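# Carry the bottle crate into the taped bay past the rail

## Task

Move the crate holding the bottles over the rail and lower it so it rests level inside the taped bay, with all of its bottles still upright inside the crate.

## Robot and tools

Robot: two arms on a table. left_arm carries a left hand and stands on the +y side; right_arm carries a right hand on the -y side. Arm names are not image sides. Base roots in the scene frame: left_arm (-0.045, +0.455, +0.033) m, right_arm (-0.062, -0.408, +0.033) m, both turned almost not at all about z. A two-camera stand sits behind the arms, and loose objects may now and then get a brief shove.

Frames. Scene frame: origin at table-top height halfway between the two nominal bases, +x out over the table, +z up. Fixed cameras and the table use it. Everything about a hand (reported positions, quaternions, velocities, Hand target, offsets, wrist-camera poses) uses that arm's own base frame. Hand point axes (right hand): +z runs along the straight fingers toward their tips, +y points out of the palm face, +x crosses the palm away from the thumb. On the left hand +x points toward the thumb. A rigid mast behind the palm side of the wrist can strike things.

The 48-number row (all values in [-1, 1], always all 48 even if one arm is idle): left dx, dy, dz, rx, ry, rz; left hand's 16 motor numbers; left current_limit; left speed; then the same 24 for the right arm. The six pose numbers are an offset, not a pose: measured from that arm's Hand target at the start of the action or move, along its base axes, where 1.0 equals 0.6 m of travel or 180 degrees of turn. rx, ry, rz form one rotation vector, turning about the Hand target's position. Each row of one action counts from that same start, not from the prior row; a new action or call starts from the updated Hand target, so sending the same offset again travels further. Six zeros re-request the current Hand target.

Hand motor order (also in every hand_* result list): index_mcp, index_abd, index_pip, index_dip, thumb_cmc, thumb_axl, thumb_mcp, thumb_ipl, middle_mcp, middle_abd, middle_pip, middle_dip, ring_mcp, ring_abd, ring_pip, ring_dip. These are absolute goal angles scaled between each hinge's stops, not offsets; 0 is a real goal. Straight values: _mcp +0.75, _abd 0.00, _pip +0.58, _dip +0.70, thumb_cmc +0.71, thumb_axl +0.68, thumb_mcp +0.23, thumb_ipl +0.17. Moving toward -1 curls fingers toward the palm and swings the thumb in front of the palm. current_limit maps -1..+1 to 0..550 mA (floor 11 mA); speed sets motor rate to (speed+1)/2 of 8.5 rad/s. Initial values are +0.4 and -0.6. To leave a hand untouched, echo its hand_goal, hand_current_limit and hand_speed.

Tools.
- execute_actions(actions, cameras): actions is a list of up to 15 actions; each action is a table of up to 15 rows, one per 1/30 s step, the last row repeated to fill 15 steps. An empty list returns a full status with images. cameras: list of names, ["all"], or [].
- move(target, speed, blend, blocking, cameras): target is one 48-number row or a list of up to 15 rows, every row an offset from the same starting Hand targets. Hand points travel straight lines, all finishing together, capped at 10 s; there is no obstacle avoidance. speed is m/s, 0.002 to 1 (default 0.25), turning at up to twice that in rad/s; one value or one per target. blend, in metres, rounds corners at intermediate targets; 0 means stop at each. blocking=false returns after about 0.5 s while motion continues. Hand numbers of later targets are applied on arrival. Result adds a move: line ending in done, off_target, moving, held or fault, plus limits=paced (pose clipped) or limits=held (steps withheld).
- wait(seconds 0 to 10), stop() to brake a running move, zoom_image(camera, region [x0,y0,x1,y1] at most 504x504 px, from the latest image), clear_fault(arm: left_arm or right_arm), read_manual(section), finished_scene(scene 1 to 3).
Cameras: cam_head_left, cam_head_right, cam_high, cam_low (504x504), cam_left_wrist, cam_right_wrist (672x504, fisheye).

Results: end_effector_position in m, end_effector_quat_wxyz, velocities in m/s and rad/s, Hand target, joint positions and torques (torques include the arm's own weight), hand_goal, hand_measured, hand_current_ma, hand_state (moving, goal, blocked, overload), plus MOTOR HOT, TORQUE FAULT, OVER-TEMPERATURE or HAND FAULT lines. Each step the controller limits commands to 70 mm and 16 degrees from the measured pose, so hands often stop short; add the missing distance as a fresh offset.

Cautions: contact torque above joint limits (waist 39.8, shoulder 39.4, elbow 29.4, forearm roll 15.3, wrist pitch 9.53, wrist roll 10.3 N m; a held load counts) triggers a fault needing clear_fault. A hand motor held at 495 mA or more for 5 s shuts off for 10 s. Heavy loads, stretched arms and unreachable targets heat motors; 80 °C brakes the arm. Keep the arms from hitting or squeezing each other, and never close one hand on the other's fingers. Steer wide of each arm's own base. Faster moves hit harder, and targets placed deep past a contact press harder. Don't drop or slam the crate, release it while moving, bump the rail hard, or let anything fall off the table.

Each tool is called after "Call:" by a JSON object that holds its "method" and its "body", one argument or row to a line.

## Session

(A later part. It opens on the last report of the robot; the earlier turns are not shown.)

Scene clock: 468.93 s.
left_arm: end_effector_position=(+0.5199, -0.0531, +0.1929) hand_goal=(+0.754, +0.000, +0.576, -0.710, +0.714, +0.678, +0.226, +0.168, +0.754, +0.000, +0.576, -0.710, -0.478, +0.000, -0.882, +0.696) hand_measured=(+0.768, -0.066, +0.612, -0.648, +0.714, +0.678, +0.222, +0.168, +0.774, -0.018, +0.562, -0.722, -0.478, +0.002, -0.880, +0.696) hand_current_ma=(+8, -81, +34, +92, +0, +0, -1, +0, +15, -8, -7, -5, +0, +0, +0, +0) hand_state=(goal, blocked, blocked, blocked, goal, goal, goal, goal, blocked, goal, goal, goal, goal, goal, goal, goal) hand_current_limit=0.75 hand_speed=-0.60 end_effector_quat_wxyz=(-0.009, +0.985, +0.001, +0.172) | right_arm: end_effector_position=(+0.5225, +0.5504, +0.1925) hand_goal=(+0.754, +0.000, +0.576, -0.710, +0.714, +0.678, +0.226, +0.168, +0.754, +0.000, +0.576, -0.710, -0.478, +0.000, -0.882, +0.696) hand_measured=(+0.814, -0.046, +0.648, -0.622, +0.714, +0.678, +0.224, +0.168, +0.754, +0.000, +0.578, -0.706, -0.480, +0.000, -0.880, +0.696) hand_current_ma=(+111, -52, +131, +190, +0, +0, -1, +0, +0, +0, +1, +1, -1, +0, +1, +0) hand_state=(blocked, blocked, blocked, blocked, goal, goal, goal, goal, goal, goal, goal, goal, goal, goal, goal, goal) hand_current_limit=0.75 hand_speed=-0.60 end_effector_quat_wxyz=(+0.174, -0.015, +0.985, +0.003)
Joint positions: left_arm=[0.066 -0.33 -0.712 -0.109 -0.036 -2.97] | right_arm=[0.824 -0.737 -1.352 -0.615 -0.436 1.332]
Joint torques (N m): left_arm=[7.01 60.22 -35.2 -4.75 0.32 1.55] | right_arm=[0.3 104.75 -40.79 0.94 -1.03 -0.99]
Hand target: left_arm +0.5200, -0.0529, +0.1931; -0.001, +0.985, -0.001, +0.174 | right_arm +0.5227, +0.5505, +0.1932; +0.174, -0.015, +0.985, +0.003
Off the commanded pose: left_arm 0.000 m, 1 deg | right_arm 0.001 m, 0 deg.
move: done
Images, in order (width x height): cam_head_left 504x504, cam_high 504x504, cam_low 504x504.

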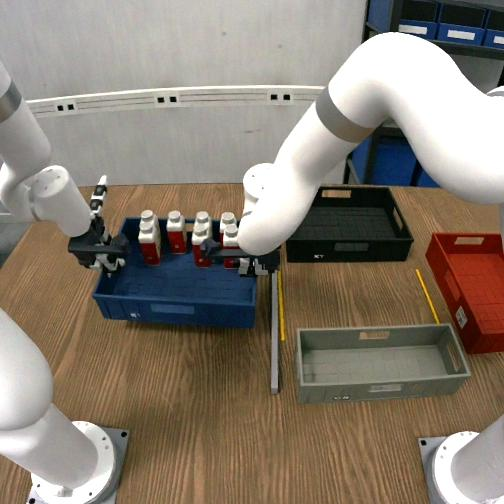

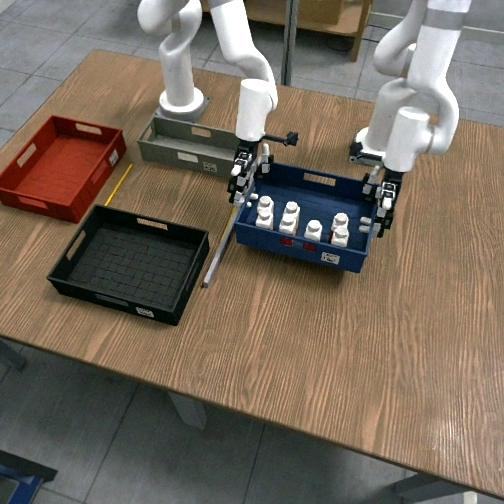

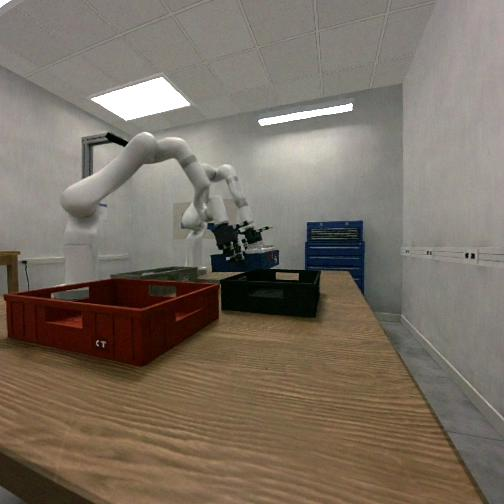

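Call:
{"method": "move", "body": {
  "target": [
    [-0.064,0,0.1333,0,0,0, 0.754,0,0.576,-0.71,0.714,0.678,0.226,0.168,0.754,0,0.576,-0.71,-0.479,0,-0.883,0.696,0.75,-0.6, -0.064,-0.002,0.1333,0,0,0, 0.754,0,0.576,-0.71,0.714,0.678,0.226,0.168,0.754,0,0.576,-0.71,-0.479,0,-0.883,0.696,0.75,-0.6],
    [-0.0658,-0.815,0.1333,0,0,0, 0.754,0,0.576,-0.71,0.714,0.678,0.226,0.168,0.754,0,0.576,-0.71,-0.479,0,-0.883,0.696,0.75,-0.6, -0.0397,-0.8167,0.1333,0,0,0, 0.754,0,0.576,-0.71,0.714,0.678,0.226,0.168,0.754,0,0.576,-0.71,-0.479,0,-0.883,0.696,0.75,-0.6]
  ],
  "cameras": ["cam_head_left","cam_head_right","cam_high","cam_low","cam_left_wrist","cam_right_wrist"],
  "speed": 0.1,
  "blend": [0.02,0]
}}

Call:
{"method": "zoom_image", "body": {
  "camera": "cam_high",
  "region": [40, 100, 290, 330]
}}

Scene clock: 484.77 s.
left_arm: end_effector_position=(+0.4805, -0.5419, +0.2730) hand_goal=(+0.754, +0.000, +0.576, -0.710, +0.714, +0.678, +0.226, +0.168, +0.754, +0.000, +0.576, -0.710, -0.478, +0.000, -0.882, +0.696) hand_measured=(+0.754, -0.082, +0.614, -0.646, +0.714, +0.678, +0.222, +0.168, +0.770, -0.026, +0.552, -0.730, -0.474, +0.002, -0.880, +0.696) hand_current_ma=(+0, -113, +37, +97, +0, +0, -1, +0, +10, -16, -19, -14, +1, +0, +0, +0) hand_state=(goal, blocked, blocked, blocked, goal, goal, goal, goal, goal, blocked, blocked, blocked, goal, goal, goal, goal) hand_current_limit=0.75 hand_speed=-0.60 end_effector_quat_wxyz=(-0.001, +0.985, -0.001, +0.174) | right_arm: end_effector_position=(+0.4989, +0.0605, +0.2732) hand_goal=(+0.754, +0.000, +0.576, -0.710, +0.714, +0.678, +0.226, +0.168, +0.754, +0.000, +0.576, -0.710, -0.478, +0.000, -0.882, +0.696) hand_measured=(+0.826, -0.052, +0.650, -0.620, +0.714, +0.678, +0.224, +0.168, +0.754, +0.000, +0.578, -0.706, -0.472, +0.000, -0.880, +0.696) hand_current_ma=(+147, -62, +138, +194, +0, +0, -1, +0, +0, +0, +1, +1, +2, +0, +1, +0) hand_state=(blocked, blocked, blocked, blocked, goal, goal, goal, goal, goal, goal, goal, goal, goal, goal, goal, goal) hand_current_limit=0.75 hand_speed=-0.60 end_effector_quat_wxyz=(+0.174, -0.015, +0.985, +0.003)
Joint positions: left_arm=[-0.872 -0.553 -1.266 0.529 -0.548 -4.445] | right_arm=[-0.068 -0.129 -0.696 0.156 -0.221 -0.244]
Joint torques (N m): left_arm=[-6.95 16.15 -41.87 -2.34 -0.41 -0.79] | right_arm=[-10.56 10.31 -38.87 3.86 -0.58 -1.16]
Hand target: left_arm +0.4805, -0.5419, +0.2730; -0.001, +0.985, -0.001, +0.174 | right_arm +0.4989, +0.0605, +0.2731; +0.174, -0.015, +0.985, +0.003
Off the commanded pose: left_arm 0.000 m, 0 deg | right_arm 0.000 m, 0 deg.
move: done

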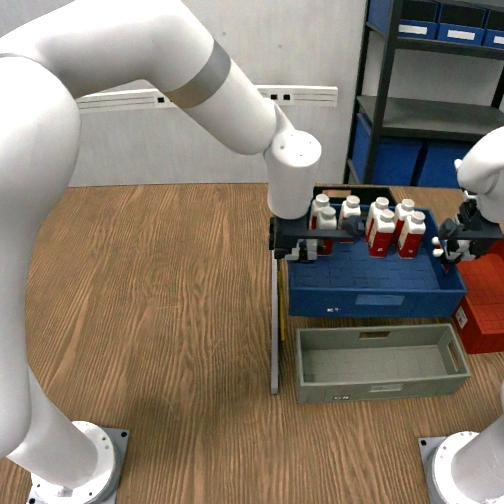

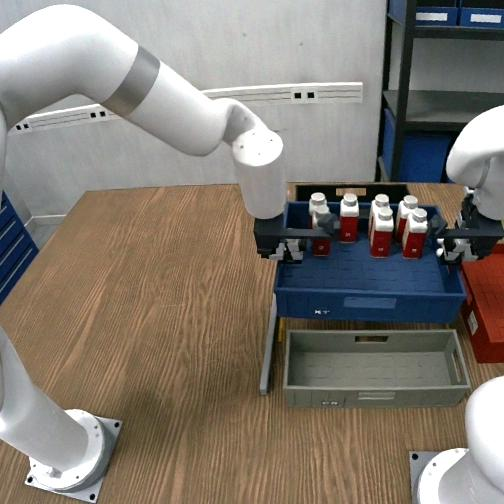

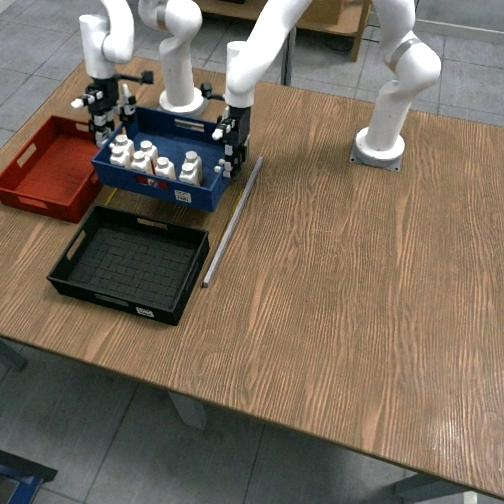

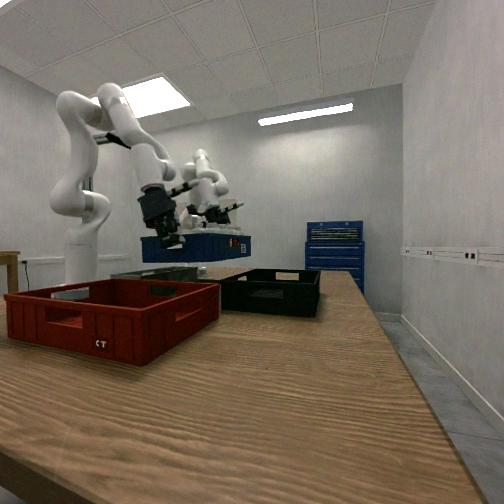

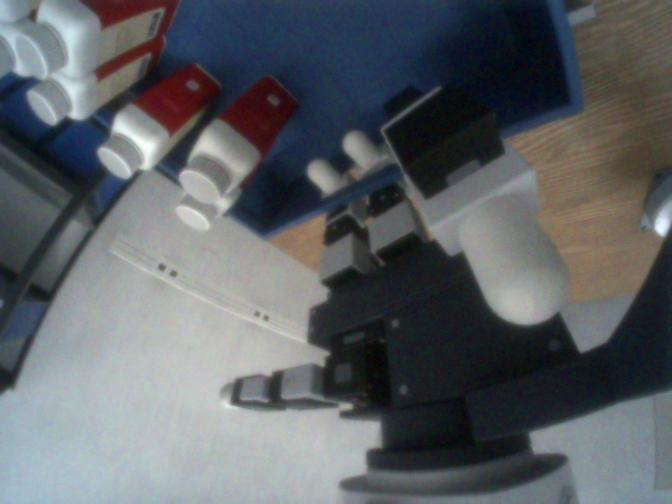

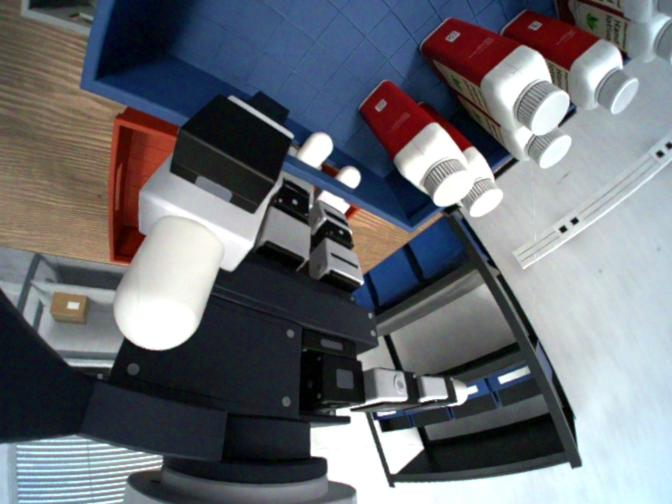

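Scaled by 2.016 from the camera's 504x504 image, which has a finer 720x720 frame.

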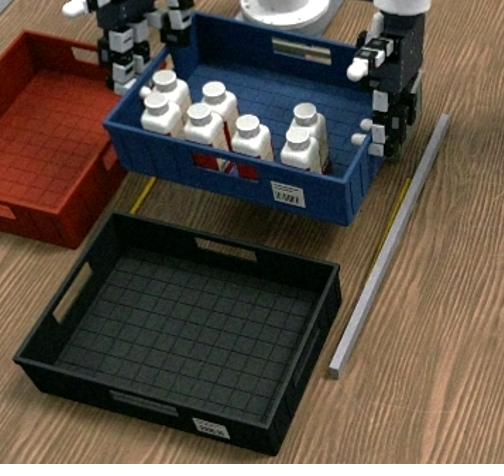

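Call:
{"method": "move", "body": {
  "target": [
    [0.0108,0,-0.1833,0,0,0, 0.754,0,0.576,-0.71,0.714,0.678,0.226,0.168,0.754,0,0.576,-0.71,-0.479,0,-0.883,0.696,0.75,-0.6, 0.0225,0,-0.1833,0,0,0, 0.754,0,0.576,-0.71,0.714,0.678,0.226,0.168,0.754,0,0.576,-0.71,-0.479,0,-0.883,0.696,0.75,-0.6]
  ],
  "cameras": ["cam_head_left","cam_head_right","cam_high","cam_low"],
  "speed": 0.06
}}

Call:
{"method": "zoom_image", "body": {
  "camera": "cam_high",
  "region": [40, 100, 290, 330]
}}

Call:
{"method": "zoom_image", "body": {
  "camera": "cam_head_left",
  "region": [260, 180, 500, 400]
}}

Call:
{"method": "zoom_image", "body": {
  "camera": "cam_head_right",
  "region": [260, 180, 500, 400]
}}

Scene clock: 509.60 s.
left_arm: end_effector_position=(+0.4926, -0.5481, +0.2035) hand_goal=(+0.754, +0.000, +0.576, -0.710, +0.714, +0.678, +0.226, +0.168, +0.754, +0.000, +0.576, -0.710, -0.478, +0.000, -0.882, +0.696) hand_measured=(+0.990, -0.040, +0.718, -0.552, +0.714, +0.678, +0.222, +0.168, +0.790, -0.150, +0.646, -0.594, -0.522, +0.002, -0.880, +0.696) hand_current_ma=(+481, -35, +372, +455, +0, +0, -1, +0, +37, -325, +110, +265, -55, +0, +0, +0) hand_state=(blocked, blocked, blocked, blocked, goal, goal, goal, goal, blocked, blocked, blocked, blocked, blocked, goal, goal, goal) hand_current_limit=0.75 hand_speed=-0.60 end_effector_quat_wxyz=(+0.016, +0.982, +0.003, +0.189) | right_arm: end_effector_position=(+0.5126, +0.0607, +0.1637) hand_goal=(+0.754, +0.000, +0.576, -0.710, +0.714, +0.678, +0.226, +0.168, +0.754, +0.000, +0.576, -0.710, -0.478, +0.000, -0.882, +0.696) hand_measured=(+0.756, -0.002, +0.578, -0.706, +0.714, +0.678, +0.222, +0.168, +0.734, -0.174, +0.654, -0.560, -0.646, +0.000, -0.848, +0.708) hand_current_ma=(+0, +0, +1, +1, +0, +0, -1, +0, -17, -449, +155, +449, -481, +0, +40, +8) hand_state=(goal, goal, goal, goal, goal, goal, goal, goal, goal, blocked, blocked, blocked, blocked, goal, blocked, goal) hand_current_limit=0.75 hand_speed=-0.60 end_effector_quat_wxyz=(+0.165, -0.013, +0.986, -0.014)
Joint positions: left_arm=[-0.864 -0.667 -1.248 0.74 -0.399 -4.673] | right_arm=[-0.047 -0.386 -0.701 0.389 0.019 -0.463]
Joint torques (N m): left_arm=[0.84 89.82 -16.52 0.49 1.38 -0.06] | right_arm=[19.58 -12.17 3.31 -1.79 3.4 3.29]
Hand target: left_arm +0.4926, -0.5481, +0.2035; +0.016, +0.982, +0.003, +0.189 (not the last commanded pose) | right_arm +0.5124, +0.0605, +0.1632; +0.174, -0.015, +0.985, +0.003
Off the commanded pose: left_arm 0.041 m, 3 deg | right_arm 0.001 m, 2 deg.
TORQUE FAULT: the external load on joint 2 (shoulder) of the left arm reached its load limit, and that arm stopped. The contact can be on any part of that arm beyond that joint, not only on its tool. A torque fault puts only its own arm into a fault stop. That arm's remaining commands of this call were not run. The hold on joint 2 (shoulder) of that arm was moved back by the arm itself, up to 3 degrees, as the stop began. That arm is still stopped at the end of this call. While its stop runs, that arm, its gripper or tool too, takes no new command.
CLEAR FAULT: the left arm stays stopped (state 4) until you call clear_fault(arm="left_arm").
End effector pose when the fault began: left_arm: position (+0.4869, -0.5419, +0.1687), quat_wxyz (-0.001, +0.985, -0.001, +0.174)
Joint positions when the fault began: left_arm=[-0.864 -0.715 -1.247 0.739 -0.398 -4.672]
move: fault (left_arm)
Images, in order (width x height): cam_head_left 504x504, cam_head_right 504x504, cam_high 504x504, cam_low 504x504.

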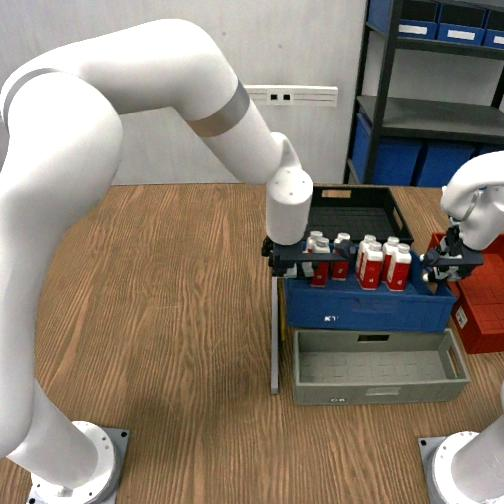

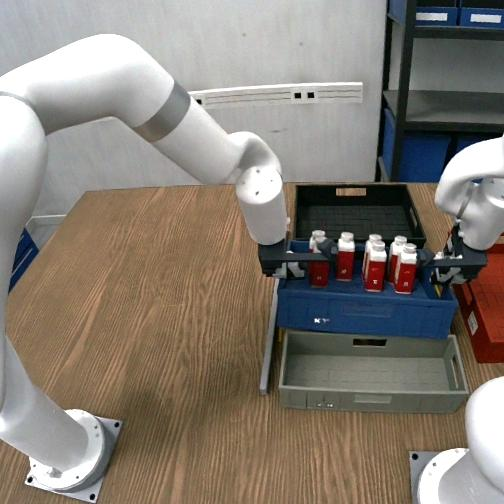

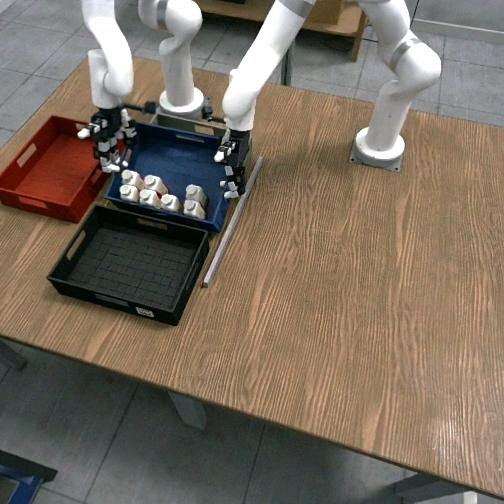

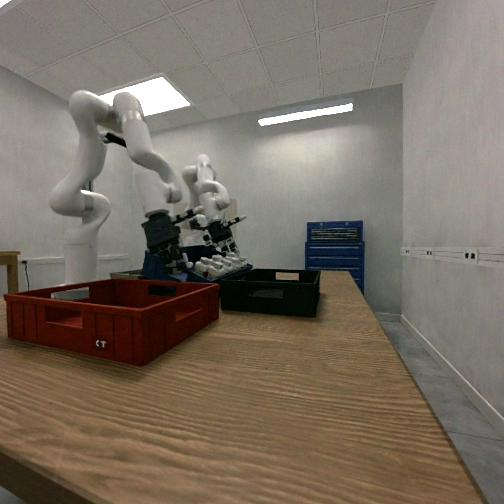

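Scaled by 2.016 from the camera's 504x504 image, which has a finer 720x720 frame.

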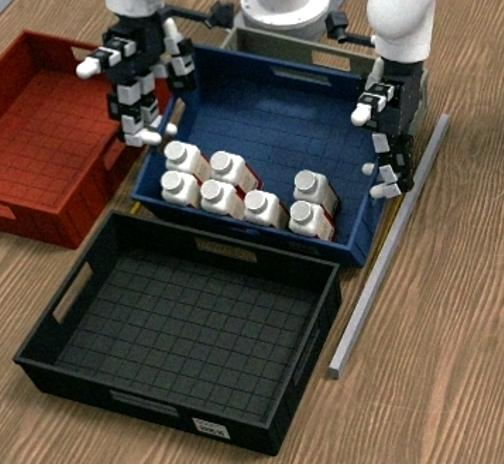

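Scaled by 2.100 from the camera's 504x504 image, which has a finer 720x720 frame.

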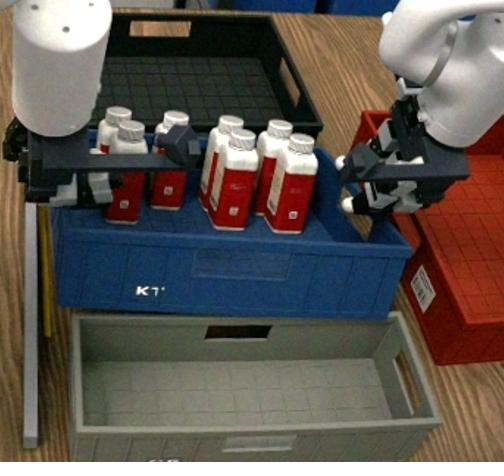

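Scaled by 2.100 from the camera's 504x504 image, which has a finer 720x720 frame.

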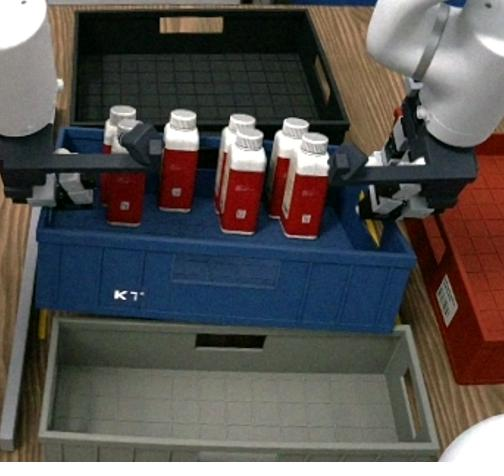

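Call:
{"method": "clear_fault", "body": {
  "arm": "left_arm"
}}

Call:
{"method": "move", "body": {
  "target": [
    [0,0,0,0,0,0, 0.754,0,0.576,-0.71,0.714,0.678,0.226,0.168,0.754,0,0.576,-0.71,-0.479,0,-0.883,0.696,0.75,-0.6, 0,0,0.0667,0,0,0, 0.754,0,0.576,-0.71,0.714,0.678,0.226,0.168,0.754,0,0.576,-0.71,-0.479,0,-0.883,0.696,0.75,-0.6]
  ],
  "cameras": ["cam_head_left","cam_head_right","cam_high","cam_low","cam_right_wrist"],
  "speed": 0.04
}}

Call:
{"method": "zoom_image", "body": {
  "camera": "cam_high",
  "region": [40, 100, 290, 330]
}}

Scene clock: 513.87 s.
left_arm: end_effector_position=(+0.4926, -0.5481, +0.2035) hand_goal=(+0.754, +0.000, +0.576, -0.710, +0.714, +0.678, +0.226, +0.168, +0.754, +0.000, +0.576, -0.710, -0.478, +0.000, -0.882, +0.696) hand_measured=(+0.990, -0.040, +0.718, -0.552, +0.714, +0.678, +0.222, +0.168, +0.790, -0.150, +0.646, -0.594, -0.522, +0.002, -0.880, +0.696) hand_current_ma=(+481, -35, +372, +455, +0, +0, -1, +0, +37, -325, +110, +265, -55, +0, +0, +0) hand_state=(blocked, blocked, blocked, blocked, goal, goal, goal, goal, blocked, blocked, blocked, blocked, blocked, goal, goal, goal) hand_current_limit=0.75 hand_speed=-0.60 end_effector_quat_wxyz=(+0.016, +0.982, +0.003, +0.189) | right_arm: end_effector_position=(+0.5126, +0.0607, +0.1637) hand_goal=(+0.754, +0.000, +0.576, -0.710, +0.714, +0.678, +0.226, +0.168, +0.754, +0.000, +0.576, -0.710, -0.478, +0.000, -0.882, +0.696) hand_measured=(+0.756, -0.002, +0.578, -0.706, +0.714, +0.678, +0.222, +0.168, +0.734, -0.174, +0.654, -0.560, -0.646, +0.000, -0.848, +0.708) hand_current_ma=(+0, +0, +1, +1, +0, +0, -1, +0, -17, -449, +155, +449, -481, +0, +40, +8) hand_state=(goal, goal, goal, goal, goal, goal, goal, goal, goal, blocked, blocked, blocked, blocked, goal, blocked, goal) hand_current_limit=0.75 hand_speed=-0.60 end_effector_quat_wxyz=(+0.165, -0.013, +0.986, -0.014)
Joint positions: left_arm=[-0.864 -0.667 -1.248 0.74 -0.399 -4.673] | right_arm=[-0.047 -0.386 -0.701 0.389 0.019 -0.463]
Joint torques (N m): left_arm=[0.02 89.73 -16.72 0.35 1.36 0.02] | right_arm=[7.89 -13.27 3.2 -1.68 -0.15 2.93]
Hand target: left_arm +0.4926, -0.5481, +0.2035; +0.016, +0.982, +0.003, +0.189 (not the last commanded pose) | right_arm +0.5124, +0.0605, +0.1632; +0.174, -0.015, +0.985, +0.003
Off the commanded pose: left_arm 0.041 m, 3 deg | right_arm 0.001 m, 2 deg.
TORQUE FAULT, CONTINUED: the left arm's stop, for the torque fault of joint 2 (shoulder) that an earlier result reported, is over. The call counts as one of the actions that you can send in this scene. The hold on joint 2 (shoulder) of that arm was moved back by the arm itself, up to 3 degrees, as the stop began. That arm's target is now where it stood when the stop ended, not its last command. That arm keeps its grip as last carried out and accepts commands again: back off and push less far.
CLEAR FAULT: your call cleared the left arm's torque fault. If a joint's load stays at its limit, that arm stops again at once.

Scene clock: 515.60 s.
left_arm: end_effector_position=(+0.4926, -0.5481, +0.2035) hand_goal=(+0.754, +0.000, +0.576, -0.710, +0.714, +0.678, +0.226, +0.168, +0.754, +0.000, +0.576, -0.710, -0.478, +0.000, -0.882, +0.696) hand_measured=(+0.990, +0.012, +0.688, -0.644, +0.714, +0.678, +0.222, +0.168, +0.764, -0.154, +0.640, -0.594, -0.482, +0.002, -0.880, +0.696) hand_current_ma=(+481, +4, +243, +100, +0, +0, -1, +0, +5, -337, +95, +265, -1, +0, +0, +0) hand_state=(blocked, goal, blocked, blocked, goal, goal, goal, goal, goal, blocked, blocked, blocked, goal, goal, goal, goal) hand_current_limit=0.75 hand_speed=-0.60 end_effector_quat_wxyz=(+0.017, +0.982, +0.003, +0.189) | right_arm: end_effector_position=(+0.5124, +0.0606, +0.2033) hand_goal=(+0.754, +0.000, +0.576, -0.710, +0.714, +0.678, +0.226, +0.168, +0.754, +0.000, +0.576, -0.710, -0.478, +0.000, -0.882, +0.696) hand_measured=(+0.782, +0.000, +0.588, -0.706, +0.714, +0.678, +0.222, +0.168, +0.802, -0.156, +0.674, -0.540, -0.540, +0.000, -0.880, +0.698) hand_current_ma=(+32, +0, +7, +1, +0, +0, -1, +0, +75, -378, +221, +481, -117, +0, +1, +1) hand_state=(blocked, goal, goal, goal, goal, goal, goal, goal, blocked, blocked, blocked, blocked, blocked, goal, goal, goal) hand_current_limit=0.75 hand_speed=-0.60 end_effector_quat_wxyz=(+0.173, -0.014, +0.985, +0.001)
Joint positions: left_arm=[-0.864 -0.667 -1.248 0.74 -0.399 -4.673] | right_arm=[-0.063 -0.3 -0.7 0.494 -0.061 -0.58]
Joint torques (N m): left_arm=[0.76 41.03 -17.58 1.21 -0.36 -0.15] | right_arm=[-8.43 74.65 -29.95 3.99 -0.54 -0.95]
Hand target: left_arm +0.4926, -0.5481, +0.2035; +0.016, +0.982, +0.003, +0.189 | right_arm +0.5124, +0.0605, +0.2032; +0.174, -0.015, +0.985, +0.003
Off the commanded pose: left_arm 0.000 m, 0 deg | right_arm 0.000 m, 0 deg.
move: done
Images, in order (width x height): cam_head_left 504x504, cam_head_right 504x504, cam_high 504x504, cam_low 504x504, cam_right_wrist 672x504.

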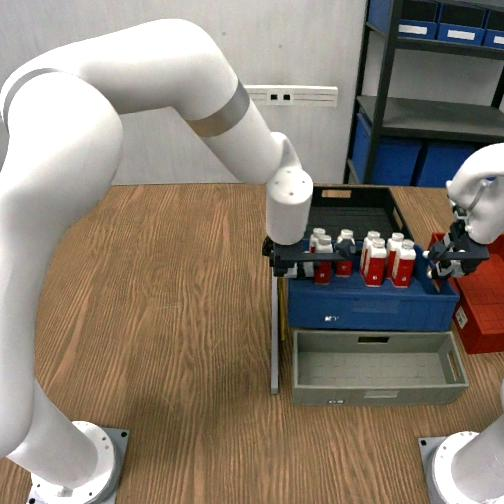

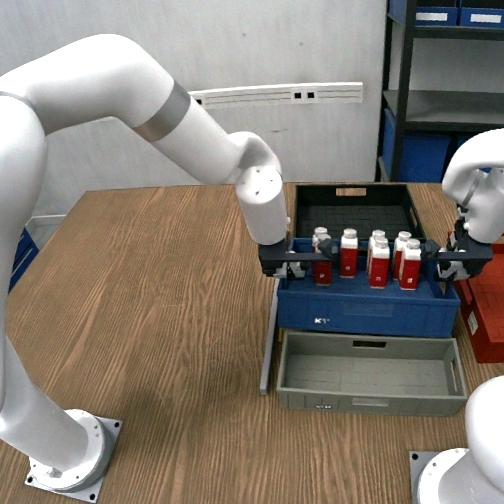

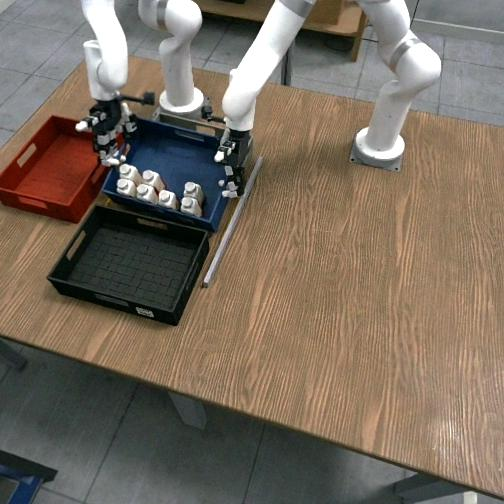

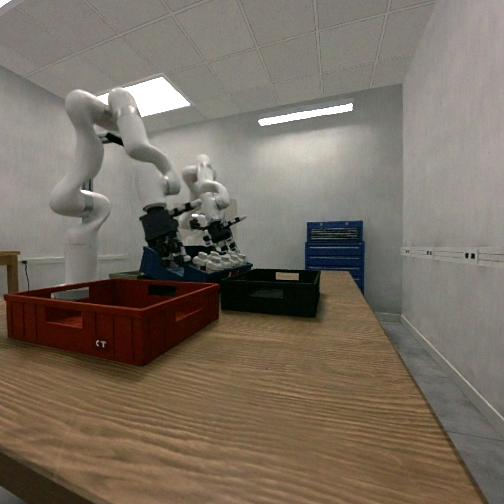

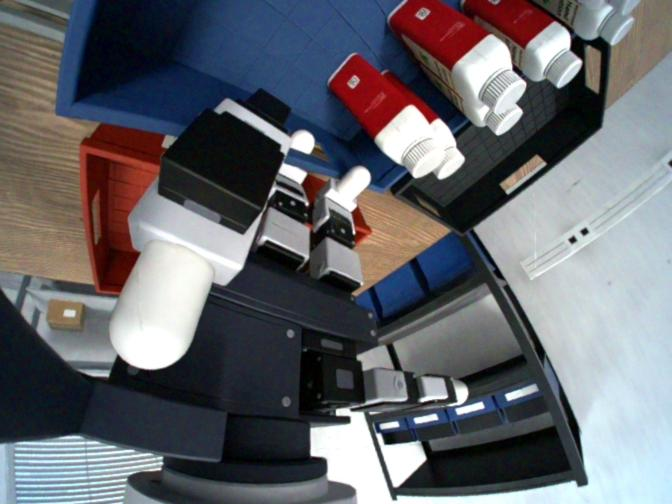

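Scaled by 2.016 from the camera's 504x504 image, which has a finer 720x720 frame.

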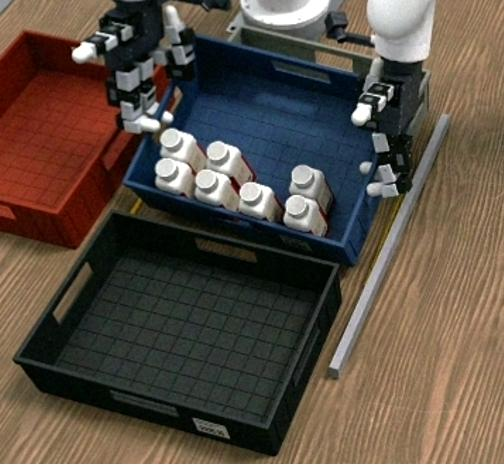

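Call:
{"method": "zoom_image", "body": {
  "camera": "cam_right_wrist",
  "region": [200, 60, 440, 270]
}}

Call:
{"method": "zoom_image", "body": {
  "camera": "cam_high",
  "region": [80, 120, 180, 220]
}}

Call:
{"method": "zoom_image", "body": {
  "camera": "cam_head_left",
  "region": [260, 180, 500, 400]
}}

Scaled by 2.100 from the camera's 672x504 image, which has a finer 960x720 frame.

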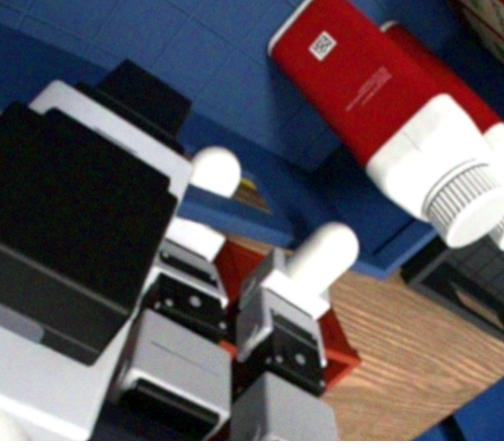

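Scaled by 5.040 from the camera's 504x504 image, which has a finer 720x720 frame.

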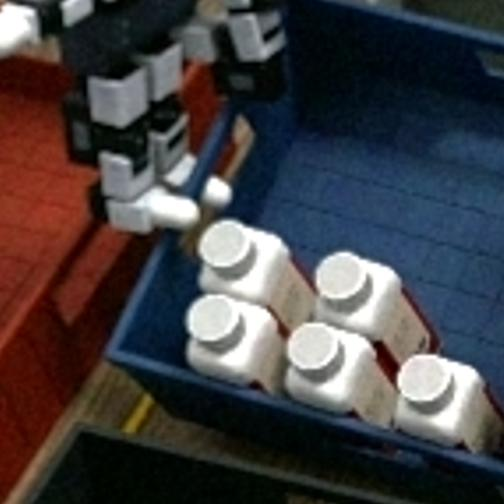

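Scaled by 2.100 from the camera's 504x504 image, which has a finer 720x720 frame.

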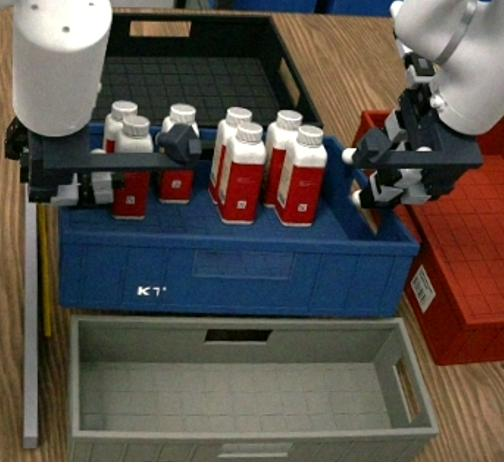

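Call:
{"method": "move", "body": {
  "target": [
    [0,0,0.05,0,0,0, 0.754,0,0.576,-0.71,0.714,0.678,0.226,0.168,0.754,0,0.576,-0.71,-0.479,0,-0.883,0.696,0.75,-0.6, 0,0,0.05,0,0,0, 0.754,0,0.576,-0.71,0.714,0.678,0.226,0.168,0.754,0,0.576,-0.71,-0.479,0,-0.883,0.696,0.75,-0.6]
  ],
  "cameras": ["cam_head_left","cam_high","cam_low","cam_right_wrist"],
  "speed": 0.03
}}

Call:
{"method": "zoom_image", "body": {
  "camera": "cam_high",
  "region": [40, 100, 290, 330]
}}

Call:
{"method": "zoom_image", "body": {
  "camera": "cam_low",
  "region": [130, 180, 330, 320]
}}

Scene clock: 527.27 s.
left_arm: end_effector_position=(+0.4925, -0.5480, +0.2326) hand_goal=(+0.754, +0.000, +0.576, -0.710, +0.714, +0.678, +0.226, +0.168, +0.754, +0.000, +0.576, -0.710, -0.478, +0.000, -0.882, +0.696) hand_measured=(+0.988, +0.012, +0.676, -0.648, +0.714, +0.678, +0.222, +0.168, +0.760, -0.154, +0.638, -0.598, -0.484, +0.002, -0.880, +0.696) hand_current_ma=(+481, +4, +205, +88, +0, +0, -1, +0, +2, -336, +89, +253, -2, +0, +0, +0) hand_state=(blocked, goal, blocked, blocked, goal, goal, goal, goal, goal, blocked, blocked, blocked, goal, goal, goal, goal) hand_current_limit=0.75 hand_speed=-0.60 end_effector_quat_wxyz=(+0.016, +0.982, +0.002, +0.189) | right_arm: end_effector_position=(+0.5124, +0.0605, +0.2332) hand_goal=(+0.754, +0.000, +0.576, -0.710, +0.714, +0.678, +0.226, +0.168, +0.754, +0.000, +0.576, -0.710, -0.478, +0.000, -0.882, +0.696) hand_measured=(+0.786, +0.000, +0.590, -0.706, +0.714, +0.678, +0.222, +0.168, +0.804, -0.156, +0.674, -0.540, -0.540, +0.000, -0.880, +0.698) hand_current_ma=(+38, +0, +9, +1, +0, +0, -1, +0, +82, -378, +224, +481, -117, +0, +1, +1) hand_state=(blocked, goal, goal, goal, goal, goal, goal, goal, blocked, blocked, blocked, blocked, blocked, goal, goal, goal) hand_current_limit=0.75 hand_speed=-0.60 end_effector_quat_wxyz=(+0.174, -0.015, +0.985, +0.004)
Joint positions: left_arm=[-0.864 -0.623 -1.256 0.663 -0.44 -4.589] | right_arm=[-0.066 -0.237 -0.709 0.277 -0.128 -0.365]
Joint torques (N m): left_arm=[-4.59 81.52 -40.15 -2.73 -0.8 2] | right_arm=[7.65 71.18 -38.79 -2.55 -0.22 1.43]
Hand target: left_arm +0.4926, -0.5481, +0.2335; +0.016, +0.982, +0.003, +0.189 | right_arm +0.5124, +0.0605, +0.2332; +0.174, -0.015, +0.985, +0.003
Off the commanded pose: left_arm 0.001 m, 0 deg | right_arm 0.000 m, 0 deg.
move: done
Images, in order (width x height): cam_head_left 504x504, cam_high 504x504, cam_low 504x504, cam_right_wrist 672x504.

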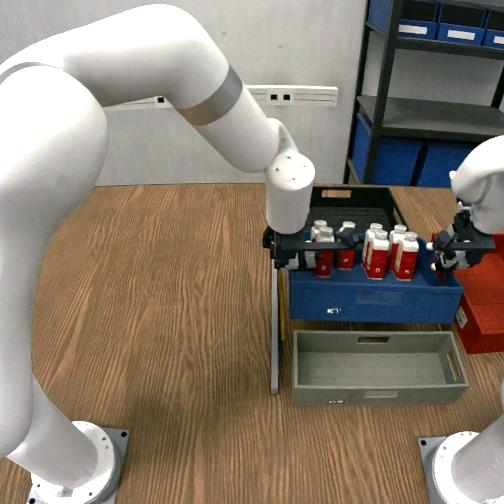

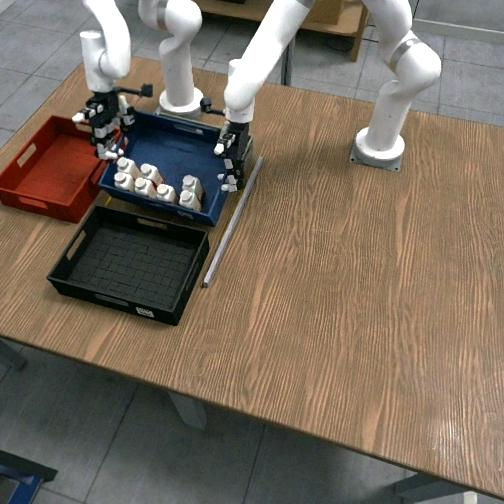

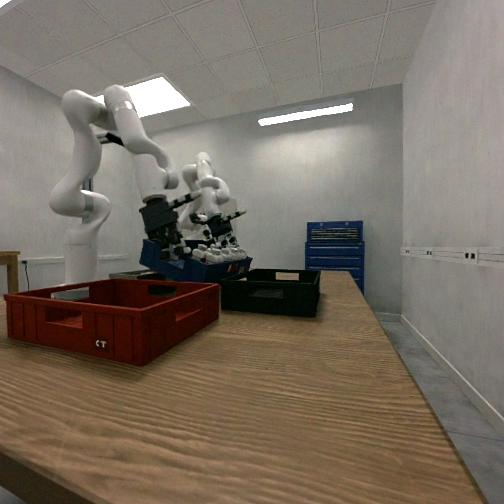

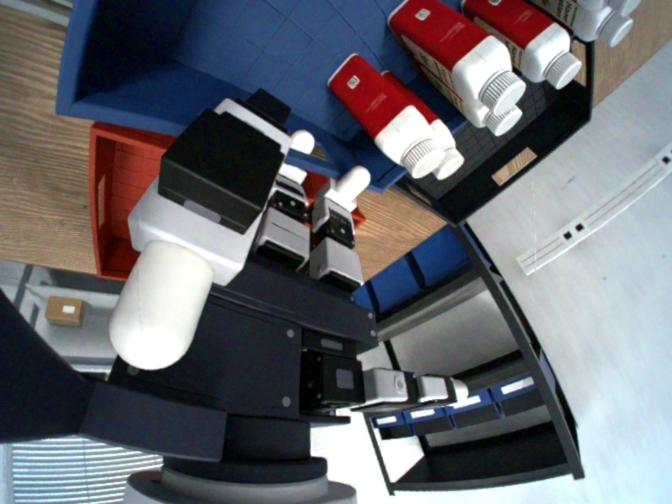

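Scaled by 2.016 from the camera's 504x504 image, which has a finer 720x720 frame.

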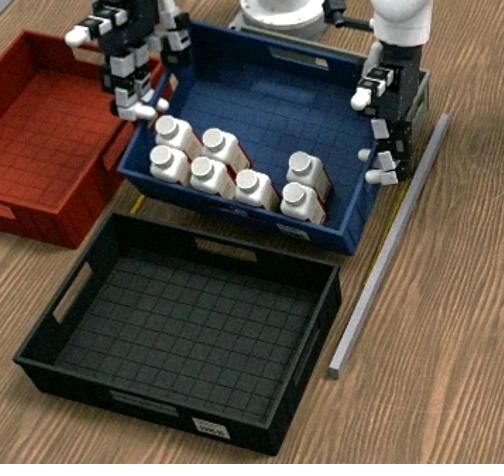

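Scaled by 2.520 from the camera's 504x504 image, which has a finer 720x720 frame.

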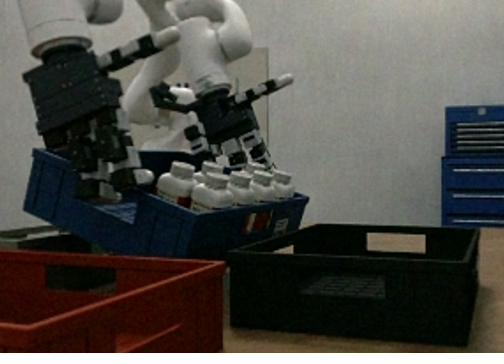

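Call:
{"method": "move", "body": {
  "target": [
    [0,0,0.05,0,0,0, 0.754,0,0.576,-0.71,0.714,0.678,0.226,0.168,0.754,0,0.576,-0.71,-0.479,0,-0.883,0.696,0.75,-0.6, 0,0,0.05,0,0,0, 0.754,0,0.576,-0.71,0.714,0.678,0.226,0.168,0.754,0,0.576,-0.71,-0.479,0,-0.883,0.696,0.75,-0.6],
    [0.0,0.8167,0.05,0,0,0, 0.754,0,0.576,-0.71,0.714,0.678,0.226,0.168,0.754,0,0.576,-0.71,-0.479,0,-0.883,0.696,0.75,-0.6, -0.025,0.8167,0.05,0,0,0, 0.754,0,0.576,-0.71,0.714,0.678,0.226,0.168,0.754,0,0.576,-0.71,-0.479,0,-0.883,0.696,0.75,-0.6]
  ],
  "cameras": ["cam_head_left","cam_head_right","cam_high","cam_low","cam_left_wrist","cam_right_wrist"],
  "speed": 0.08,
  "blend": [0.02,0]
}}

Scene clock: 551.87 s.
left_arm: end_effector_position=(+0.4927, -0.0581, +0.2636) hand_goal=(+0.754, +0.000, +0.576, -0.710, +0.714, +0.678, +0.226, +0.168, +0.754, +0.000, +0.576, -0.710, -0.478, +0.000, -0.882, +0.696) hand_measured=(+0.990, +0.018, +0.704, -0.654, +0.714, +0.678, +0.222, +0.168, +0.780, -0.148, +0.636, -0.598, -0.512, +0.002, -0.880, +0.696) hand_current_ma=(+481, +8, +314, +76, +0, +0, -1, +0, +22, -318, +86, +248, -34, +0, +0, +0) hand_state=(blocked, goal, blocked, blocked, goal, goal, goal, goal, blocked, blocked, blocked, blocked, blocked, goal, goal, goal) hand_current_limit=0.75 hand_speed=-0.60 end_effector_quat_wxyz=(+0.015, +0.982, +0.003, +0.189) | right_arm: end_effector_position=(+0.4974, +0.5505, +0.2632) hand_goal=(+0.754, +0.000, +0.576, -0.710, +0.714, +0.678, +0.226, +0.168, +0.754, +0.000, +0.576, -0.710, -0.478, +0.000, -0.882, +0.696) hand_measured=(+0.756, +0.000, +0.578, -0.708, +0.714, +0.678, +0.222, +0.168, +0.808, -0.158, +0.682, -0.490, -0.482, +0.000, -0.880, +0.698) hand_current_ma=(+0, +0, +1, +1, +0, +0, -1, +0, +91, -383, +253, +481, -1, +0, +1, +1) hand_state=(goal, goal, goal, goal, goal, goal, goal, goal, blocked, blocked, blocked, blocked, goal, goal, goal, goal) hand_current_limit=0.75 hand_speed=-0.60 end_effector_quat_wxyz=(+0.174, -0.015, +0.985, +0.003)
Joint positions: left_arm=[0.084 -0.125 -0.648 -0.394 -0.158 -2.685] | right_arm=[0.854 -0.602 -1.317 -0.52 -0.53 1.251]
Joint torques (N m): left_arm=[5.55 3.66 -7.49 -2.47 -0.46 3.9] | right_arm=[7.64 25.02 -44.12 1.01 -0.13 1.16]
Hand target: left_arm +0.4926, -0.0581, +0.2635; +0.016, +0.982, +0.003, +0.189 | right_arm +0.4974, +0.5505, +0.2632; +0.174, -0.015, +0.985, +0.003
Off the commanded pose: left_arm 0.000 m, 0 deg | right_arm 0.000 m, 0 deg.
move: done; blend cut to 0.015 m at target 1

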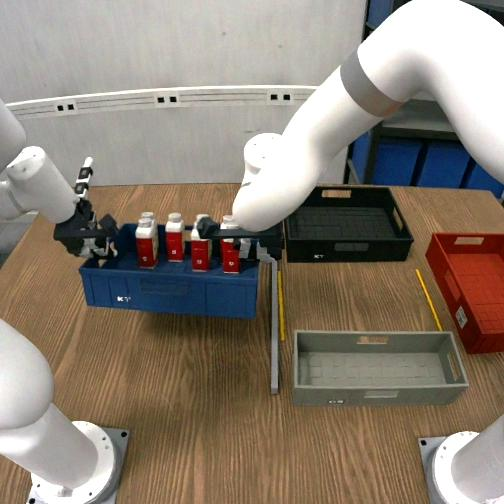

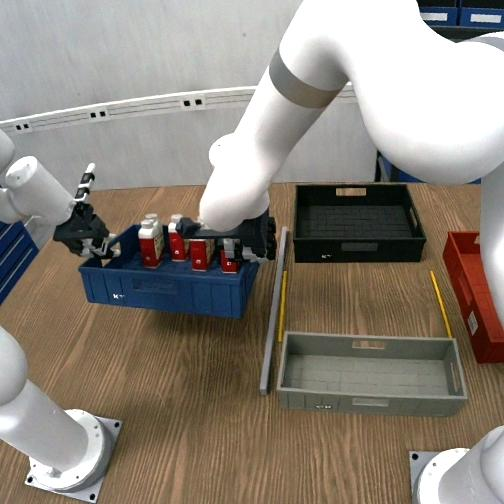

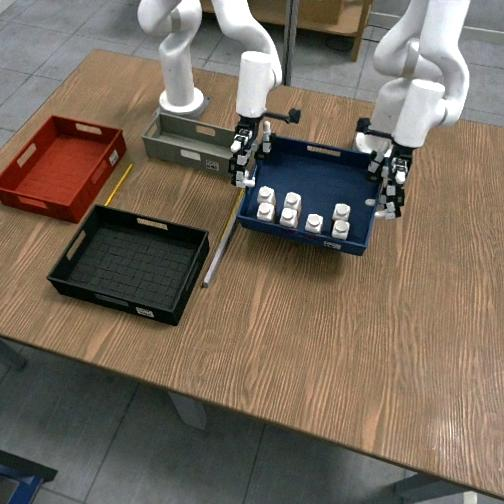

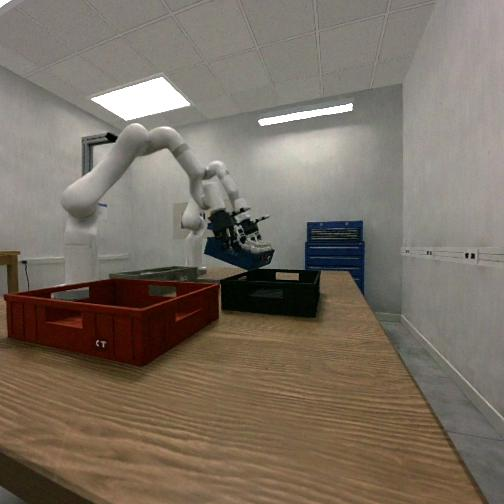

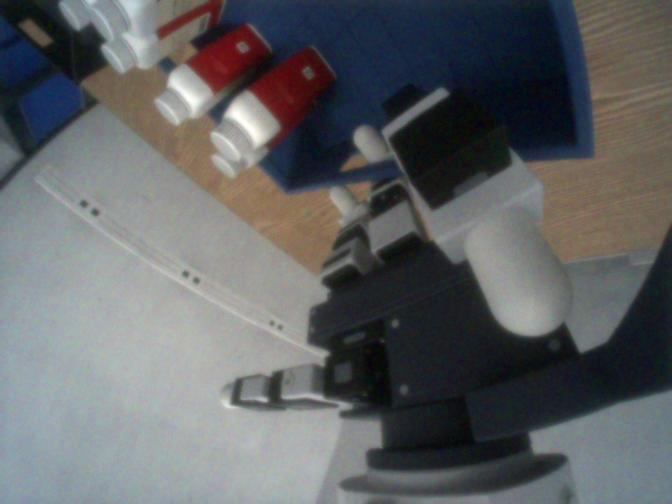

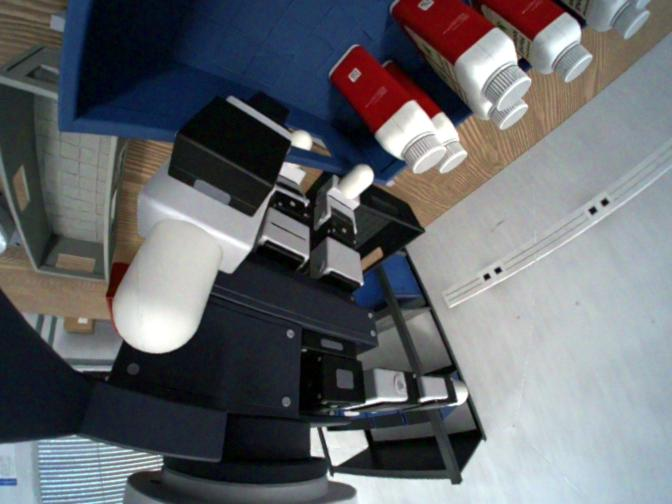

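Call:
{"method": "move", "body": {
  "target": [
    [0,0,-0.1333,0,0,0, 0.754,0,0.576,-0.71,0.714,0.678,0.226,0.168,0.754,0,0.576,-0.71,-0.479,0,-0.883,0.696,0.75,-0.6, 0,0,-0.1333,0,0,0, 0.754,0,0.576,-0.71,0.714,0.678,0.226,0.168,0.754,0,0.576,-0.71,-0.479,0,-0.883,0.696,0.75,-0.6]
  ],
  "cameras": ["cam_high","cam_low"],
  "speed": 0.05
}}

Call:
{"method": "zoom_image", "body": {
  "camera": "cam_high",
  "region": [190, 100, 440, 300]
}}

Call:
{"method": "zoom_image", "body": {
  "camera": "cam_low",
  "region": [180, 180, 330, 320]
}}

Scene clock: 558.83 s.
left_arm: end_effector_position=(+0.4927, -0.0582, +0.1839) hand_goal=(+0.754, +0.000, +0.576, -0.710, +0.714, +0.678, +0.226, +0.168, +0.754, +0.000, +0.576, -0.710, -0.478, +0.000, -0.882, +0.696) hand_measured=(+0.990, +0.040, +0.702, -0.692, +0.714, +0.678, +0.222, +0.168, +0.768, -0.138, +0.636, -0.600, -0.504, +0.002, -0.880, +0.696) hand_current_ma=(+481, +34, +301, +11, +0, +0, -1, +0, +8, -282, +86, +245, -24, +0, +0, +0) hand_state=(blocked, blocked, blocked, goal, goal, goal, goal, goal, goal, blocked, blocked, blocked, blocked, goal, goal, goal) hand_current_limit=0.75 hand_speed=-0.60 end_effector_quat_wxyz=(-0.003, +0.986, +0.004, +0.165) | right_arm: end_effector_position=(+0.4974, +0.5505, +0.1832) hand_goal=(+0.754, +0.000, +0.576, -0.710, +0.714, +0.678, +0.226, +0.168, +0.754, +0.000, +0.576, -0.710, -0.478, +0.000, -0.882, +0.696) hand_measured=(+0.756, +0.000, +0.578, -0.708, +0.714, +0.678, +0.222, +0.168, +0.820, -0.160, +0.684, -0.524, -0.504, +0.000, -0.880, +0.698) hand_current_ma=(+0, +0, +1, +1, +0, +0, -1, +0, +131, -391, +257, +481, -28, +0, +1, +1) hand_state=(goal, goal, goal, goal, goal, goal, goal, goal, blocked, blocked, blocked, blocked, blocked, goal, goal, goal) hand_current_limit=0.75 hand_speed=-0.60 end_effector_quat_wxyz=(+0.174, -0.015, +0.985, +0.003)
Joint positions: left_arm=[0.062 -0.302 -0.643 -0.861 -0.016 -2.229] | right_arm=[0.854 -0.716 -1.291 -0.675 -0.413 1.425]
Joint torques (N m): left_arm=[5.9 4.5 -29.7 -3.48 -2.92 2.81] | right_arm=[4.93 21.47 -12.95 -4.22 4.41 1.42]
Hand target: left_arm +0.4926, -0.0581, +0.1835; +0.016, +0.982, +0.003, +0.189 | right_arm +0.4974, +0.5505, +0.1832; +0.174, -0.015, +0.985, +0.003
Off the commanded pose: left_arm 0.000 m, 4 deg | right_arm 0.000 m, 0 deg.
move: off_target (left_arm)
Images, in order (width x height): cam_high 504x504, cam_low 504x504.

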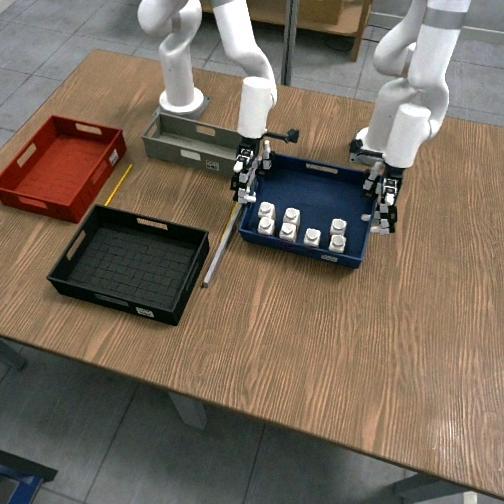

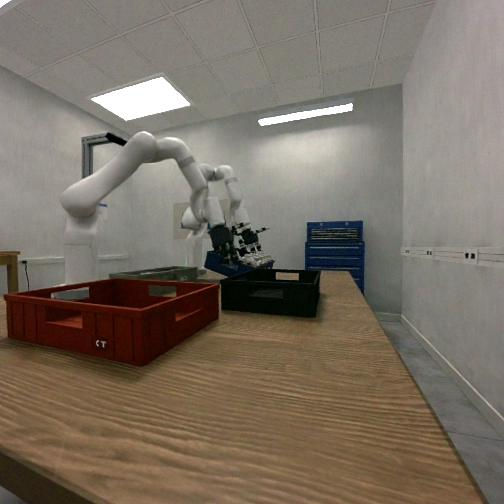

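Scaled by 2.016 from the camera's 504x504 image, which has a finer 720x720 frame.

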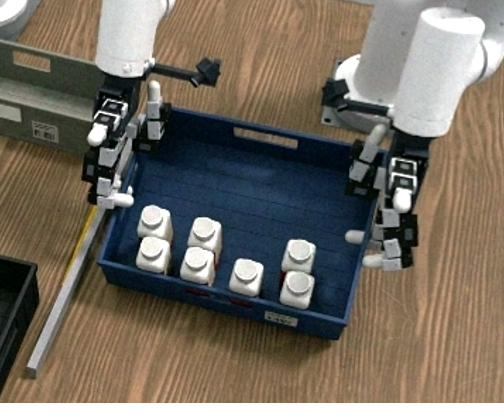

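Scaled by 3.360 from the camera's 504x504 image, which has a finer 720x720 frame.

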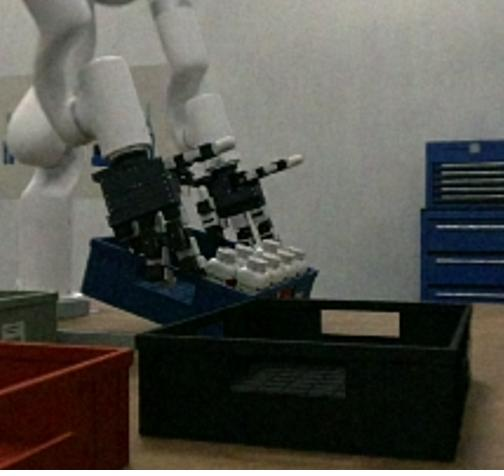

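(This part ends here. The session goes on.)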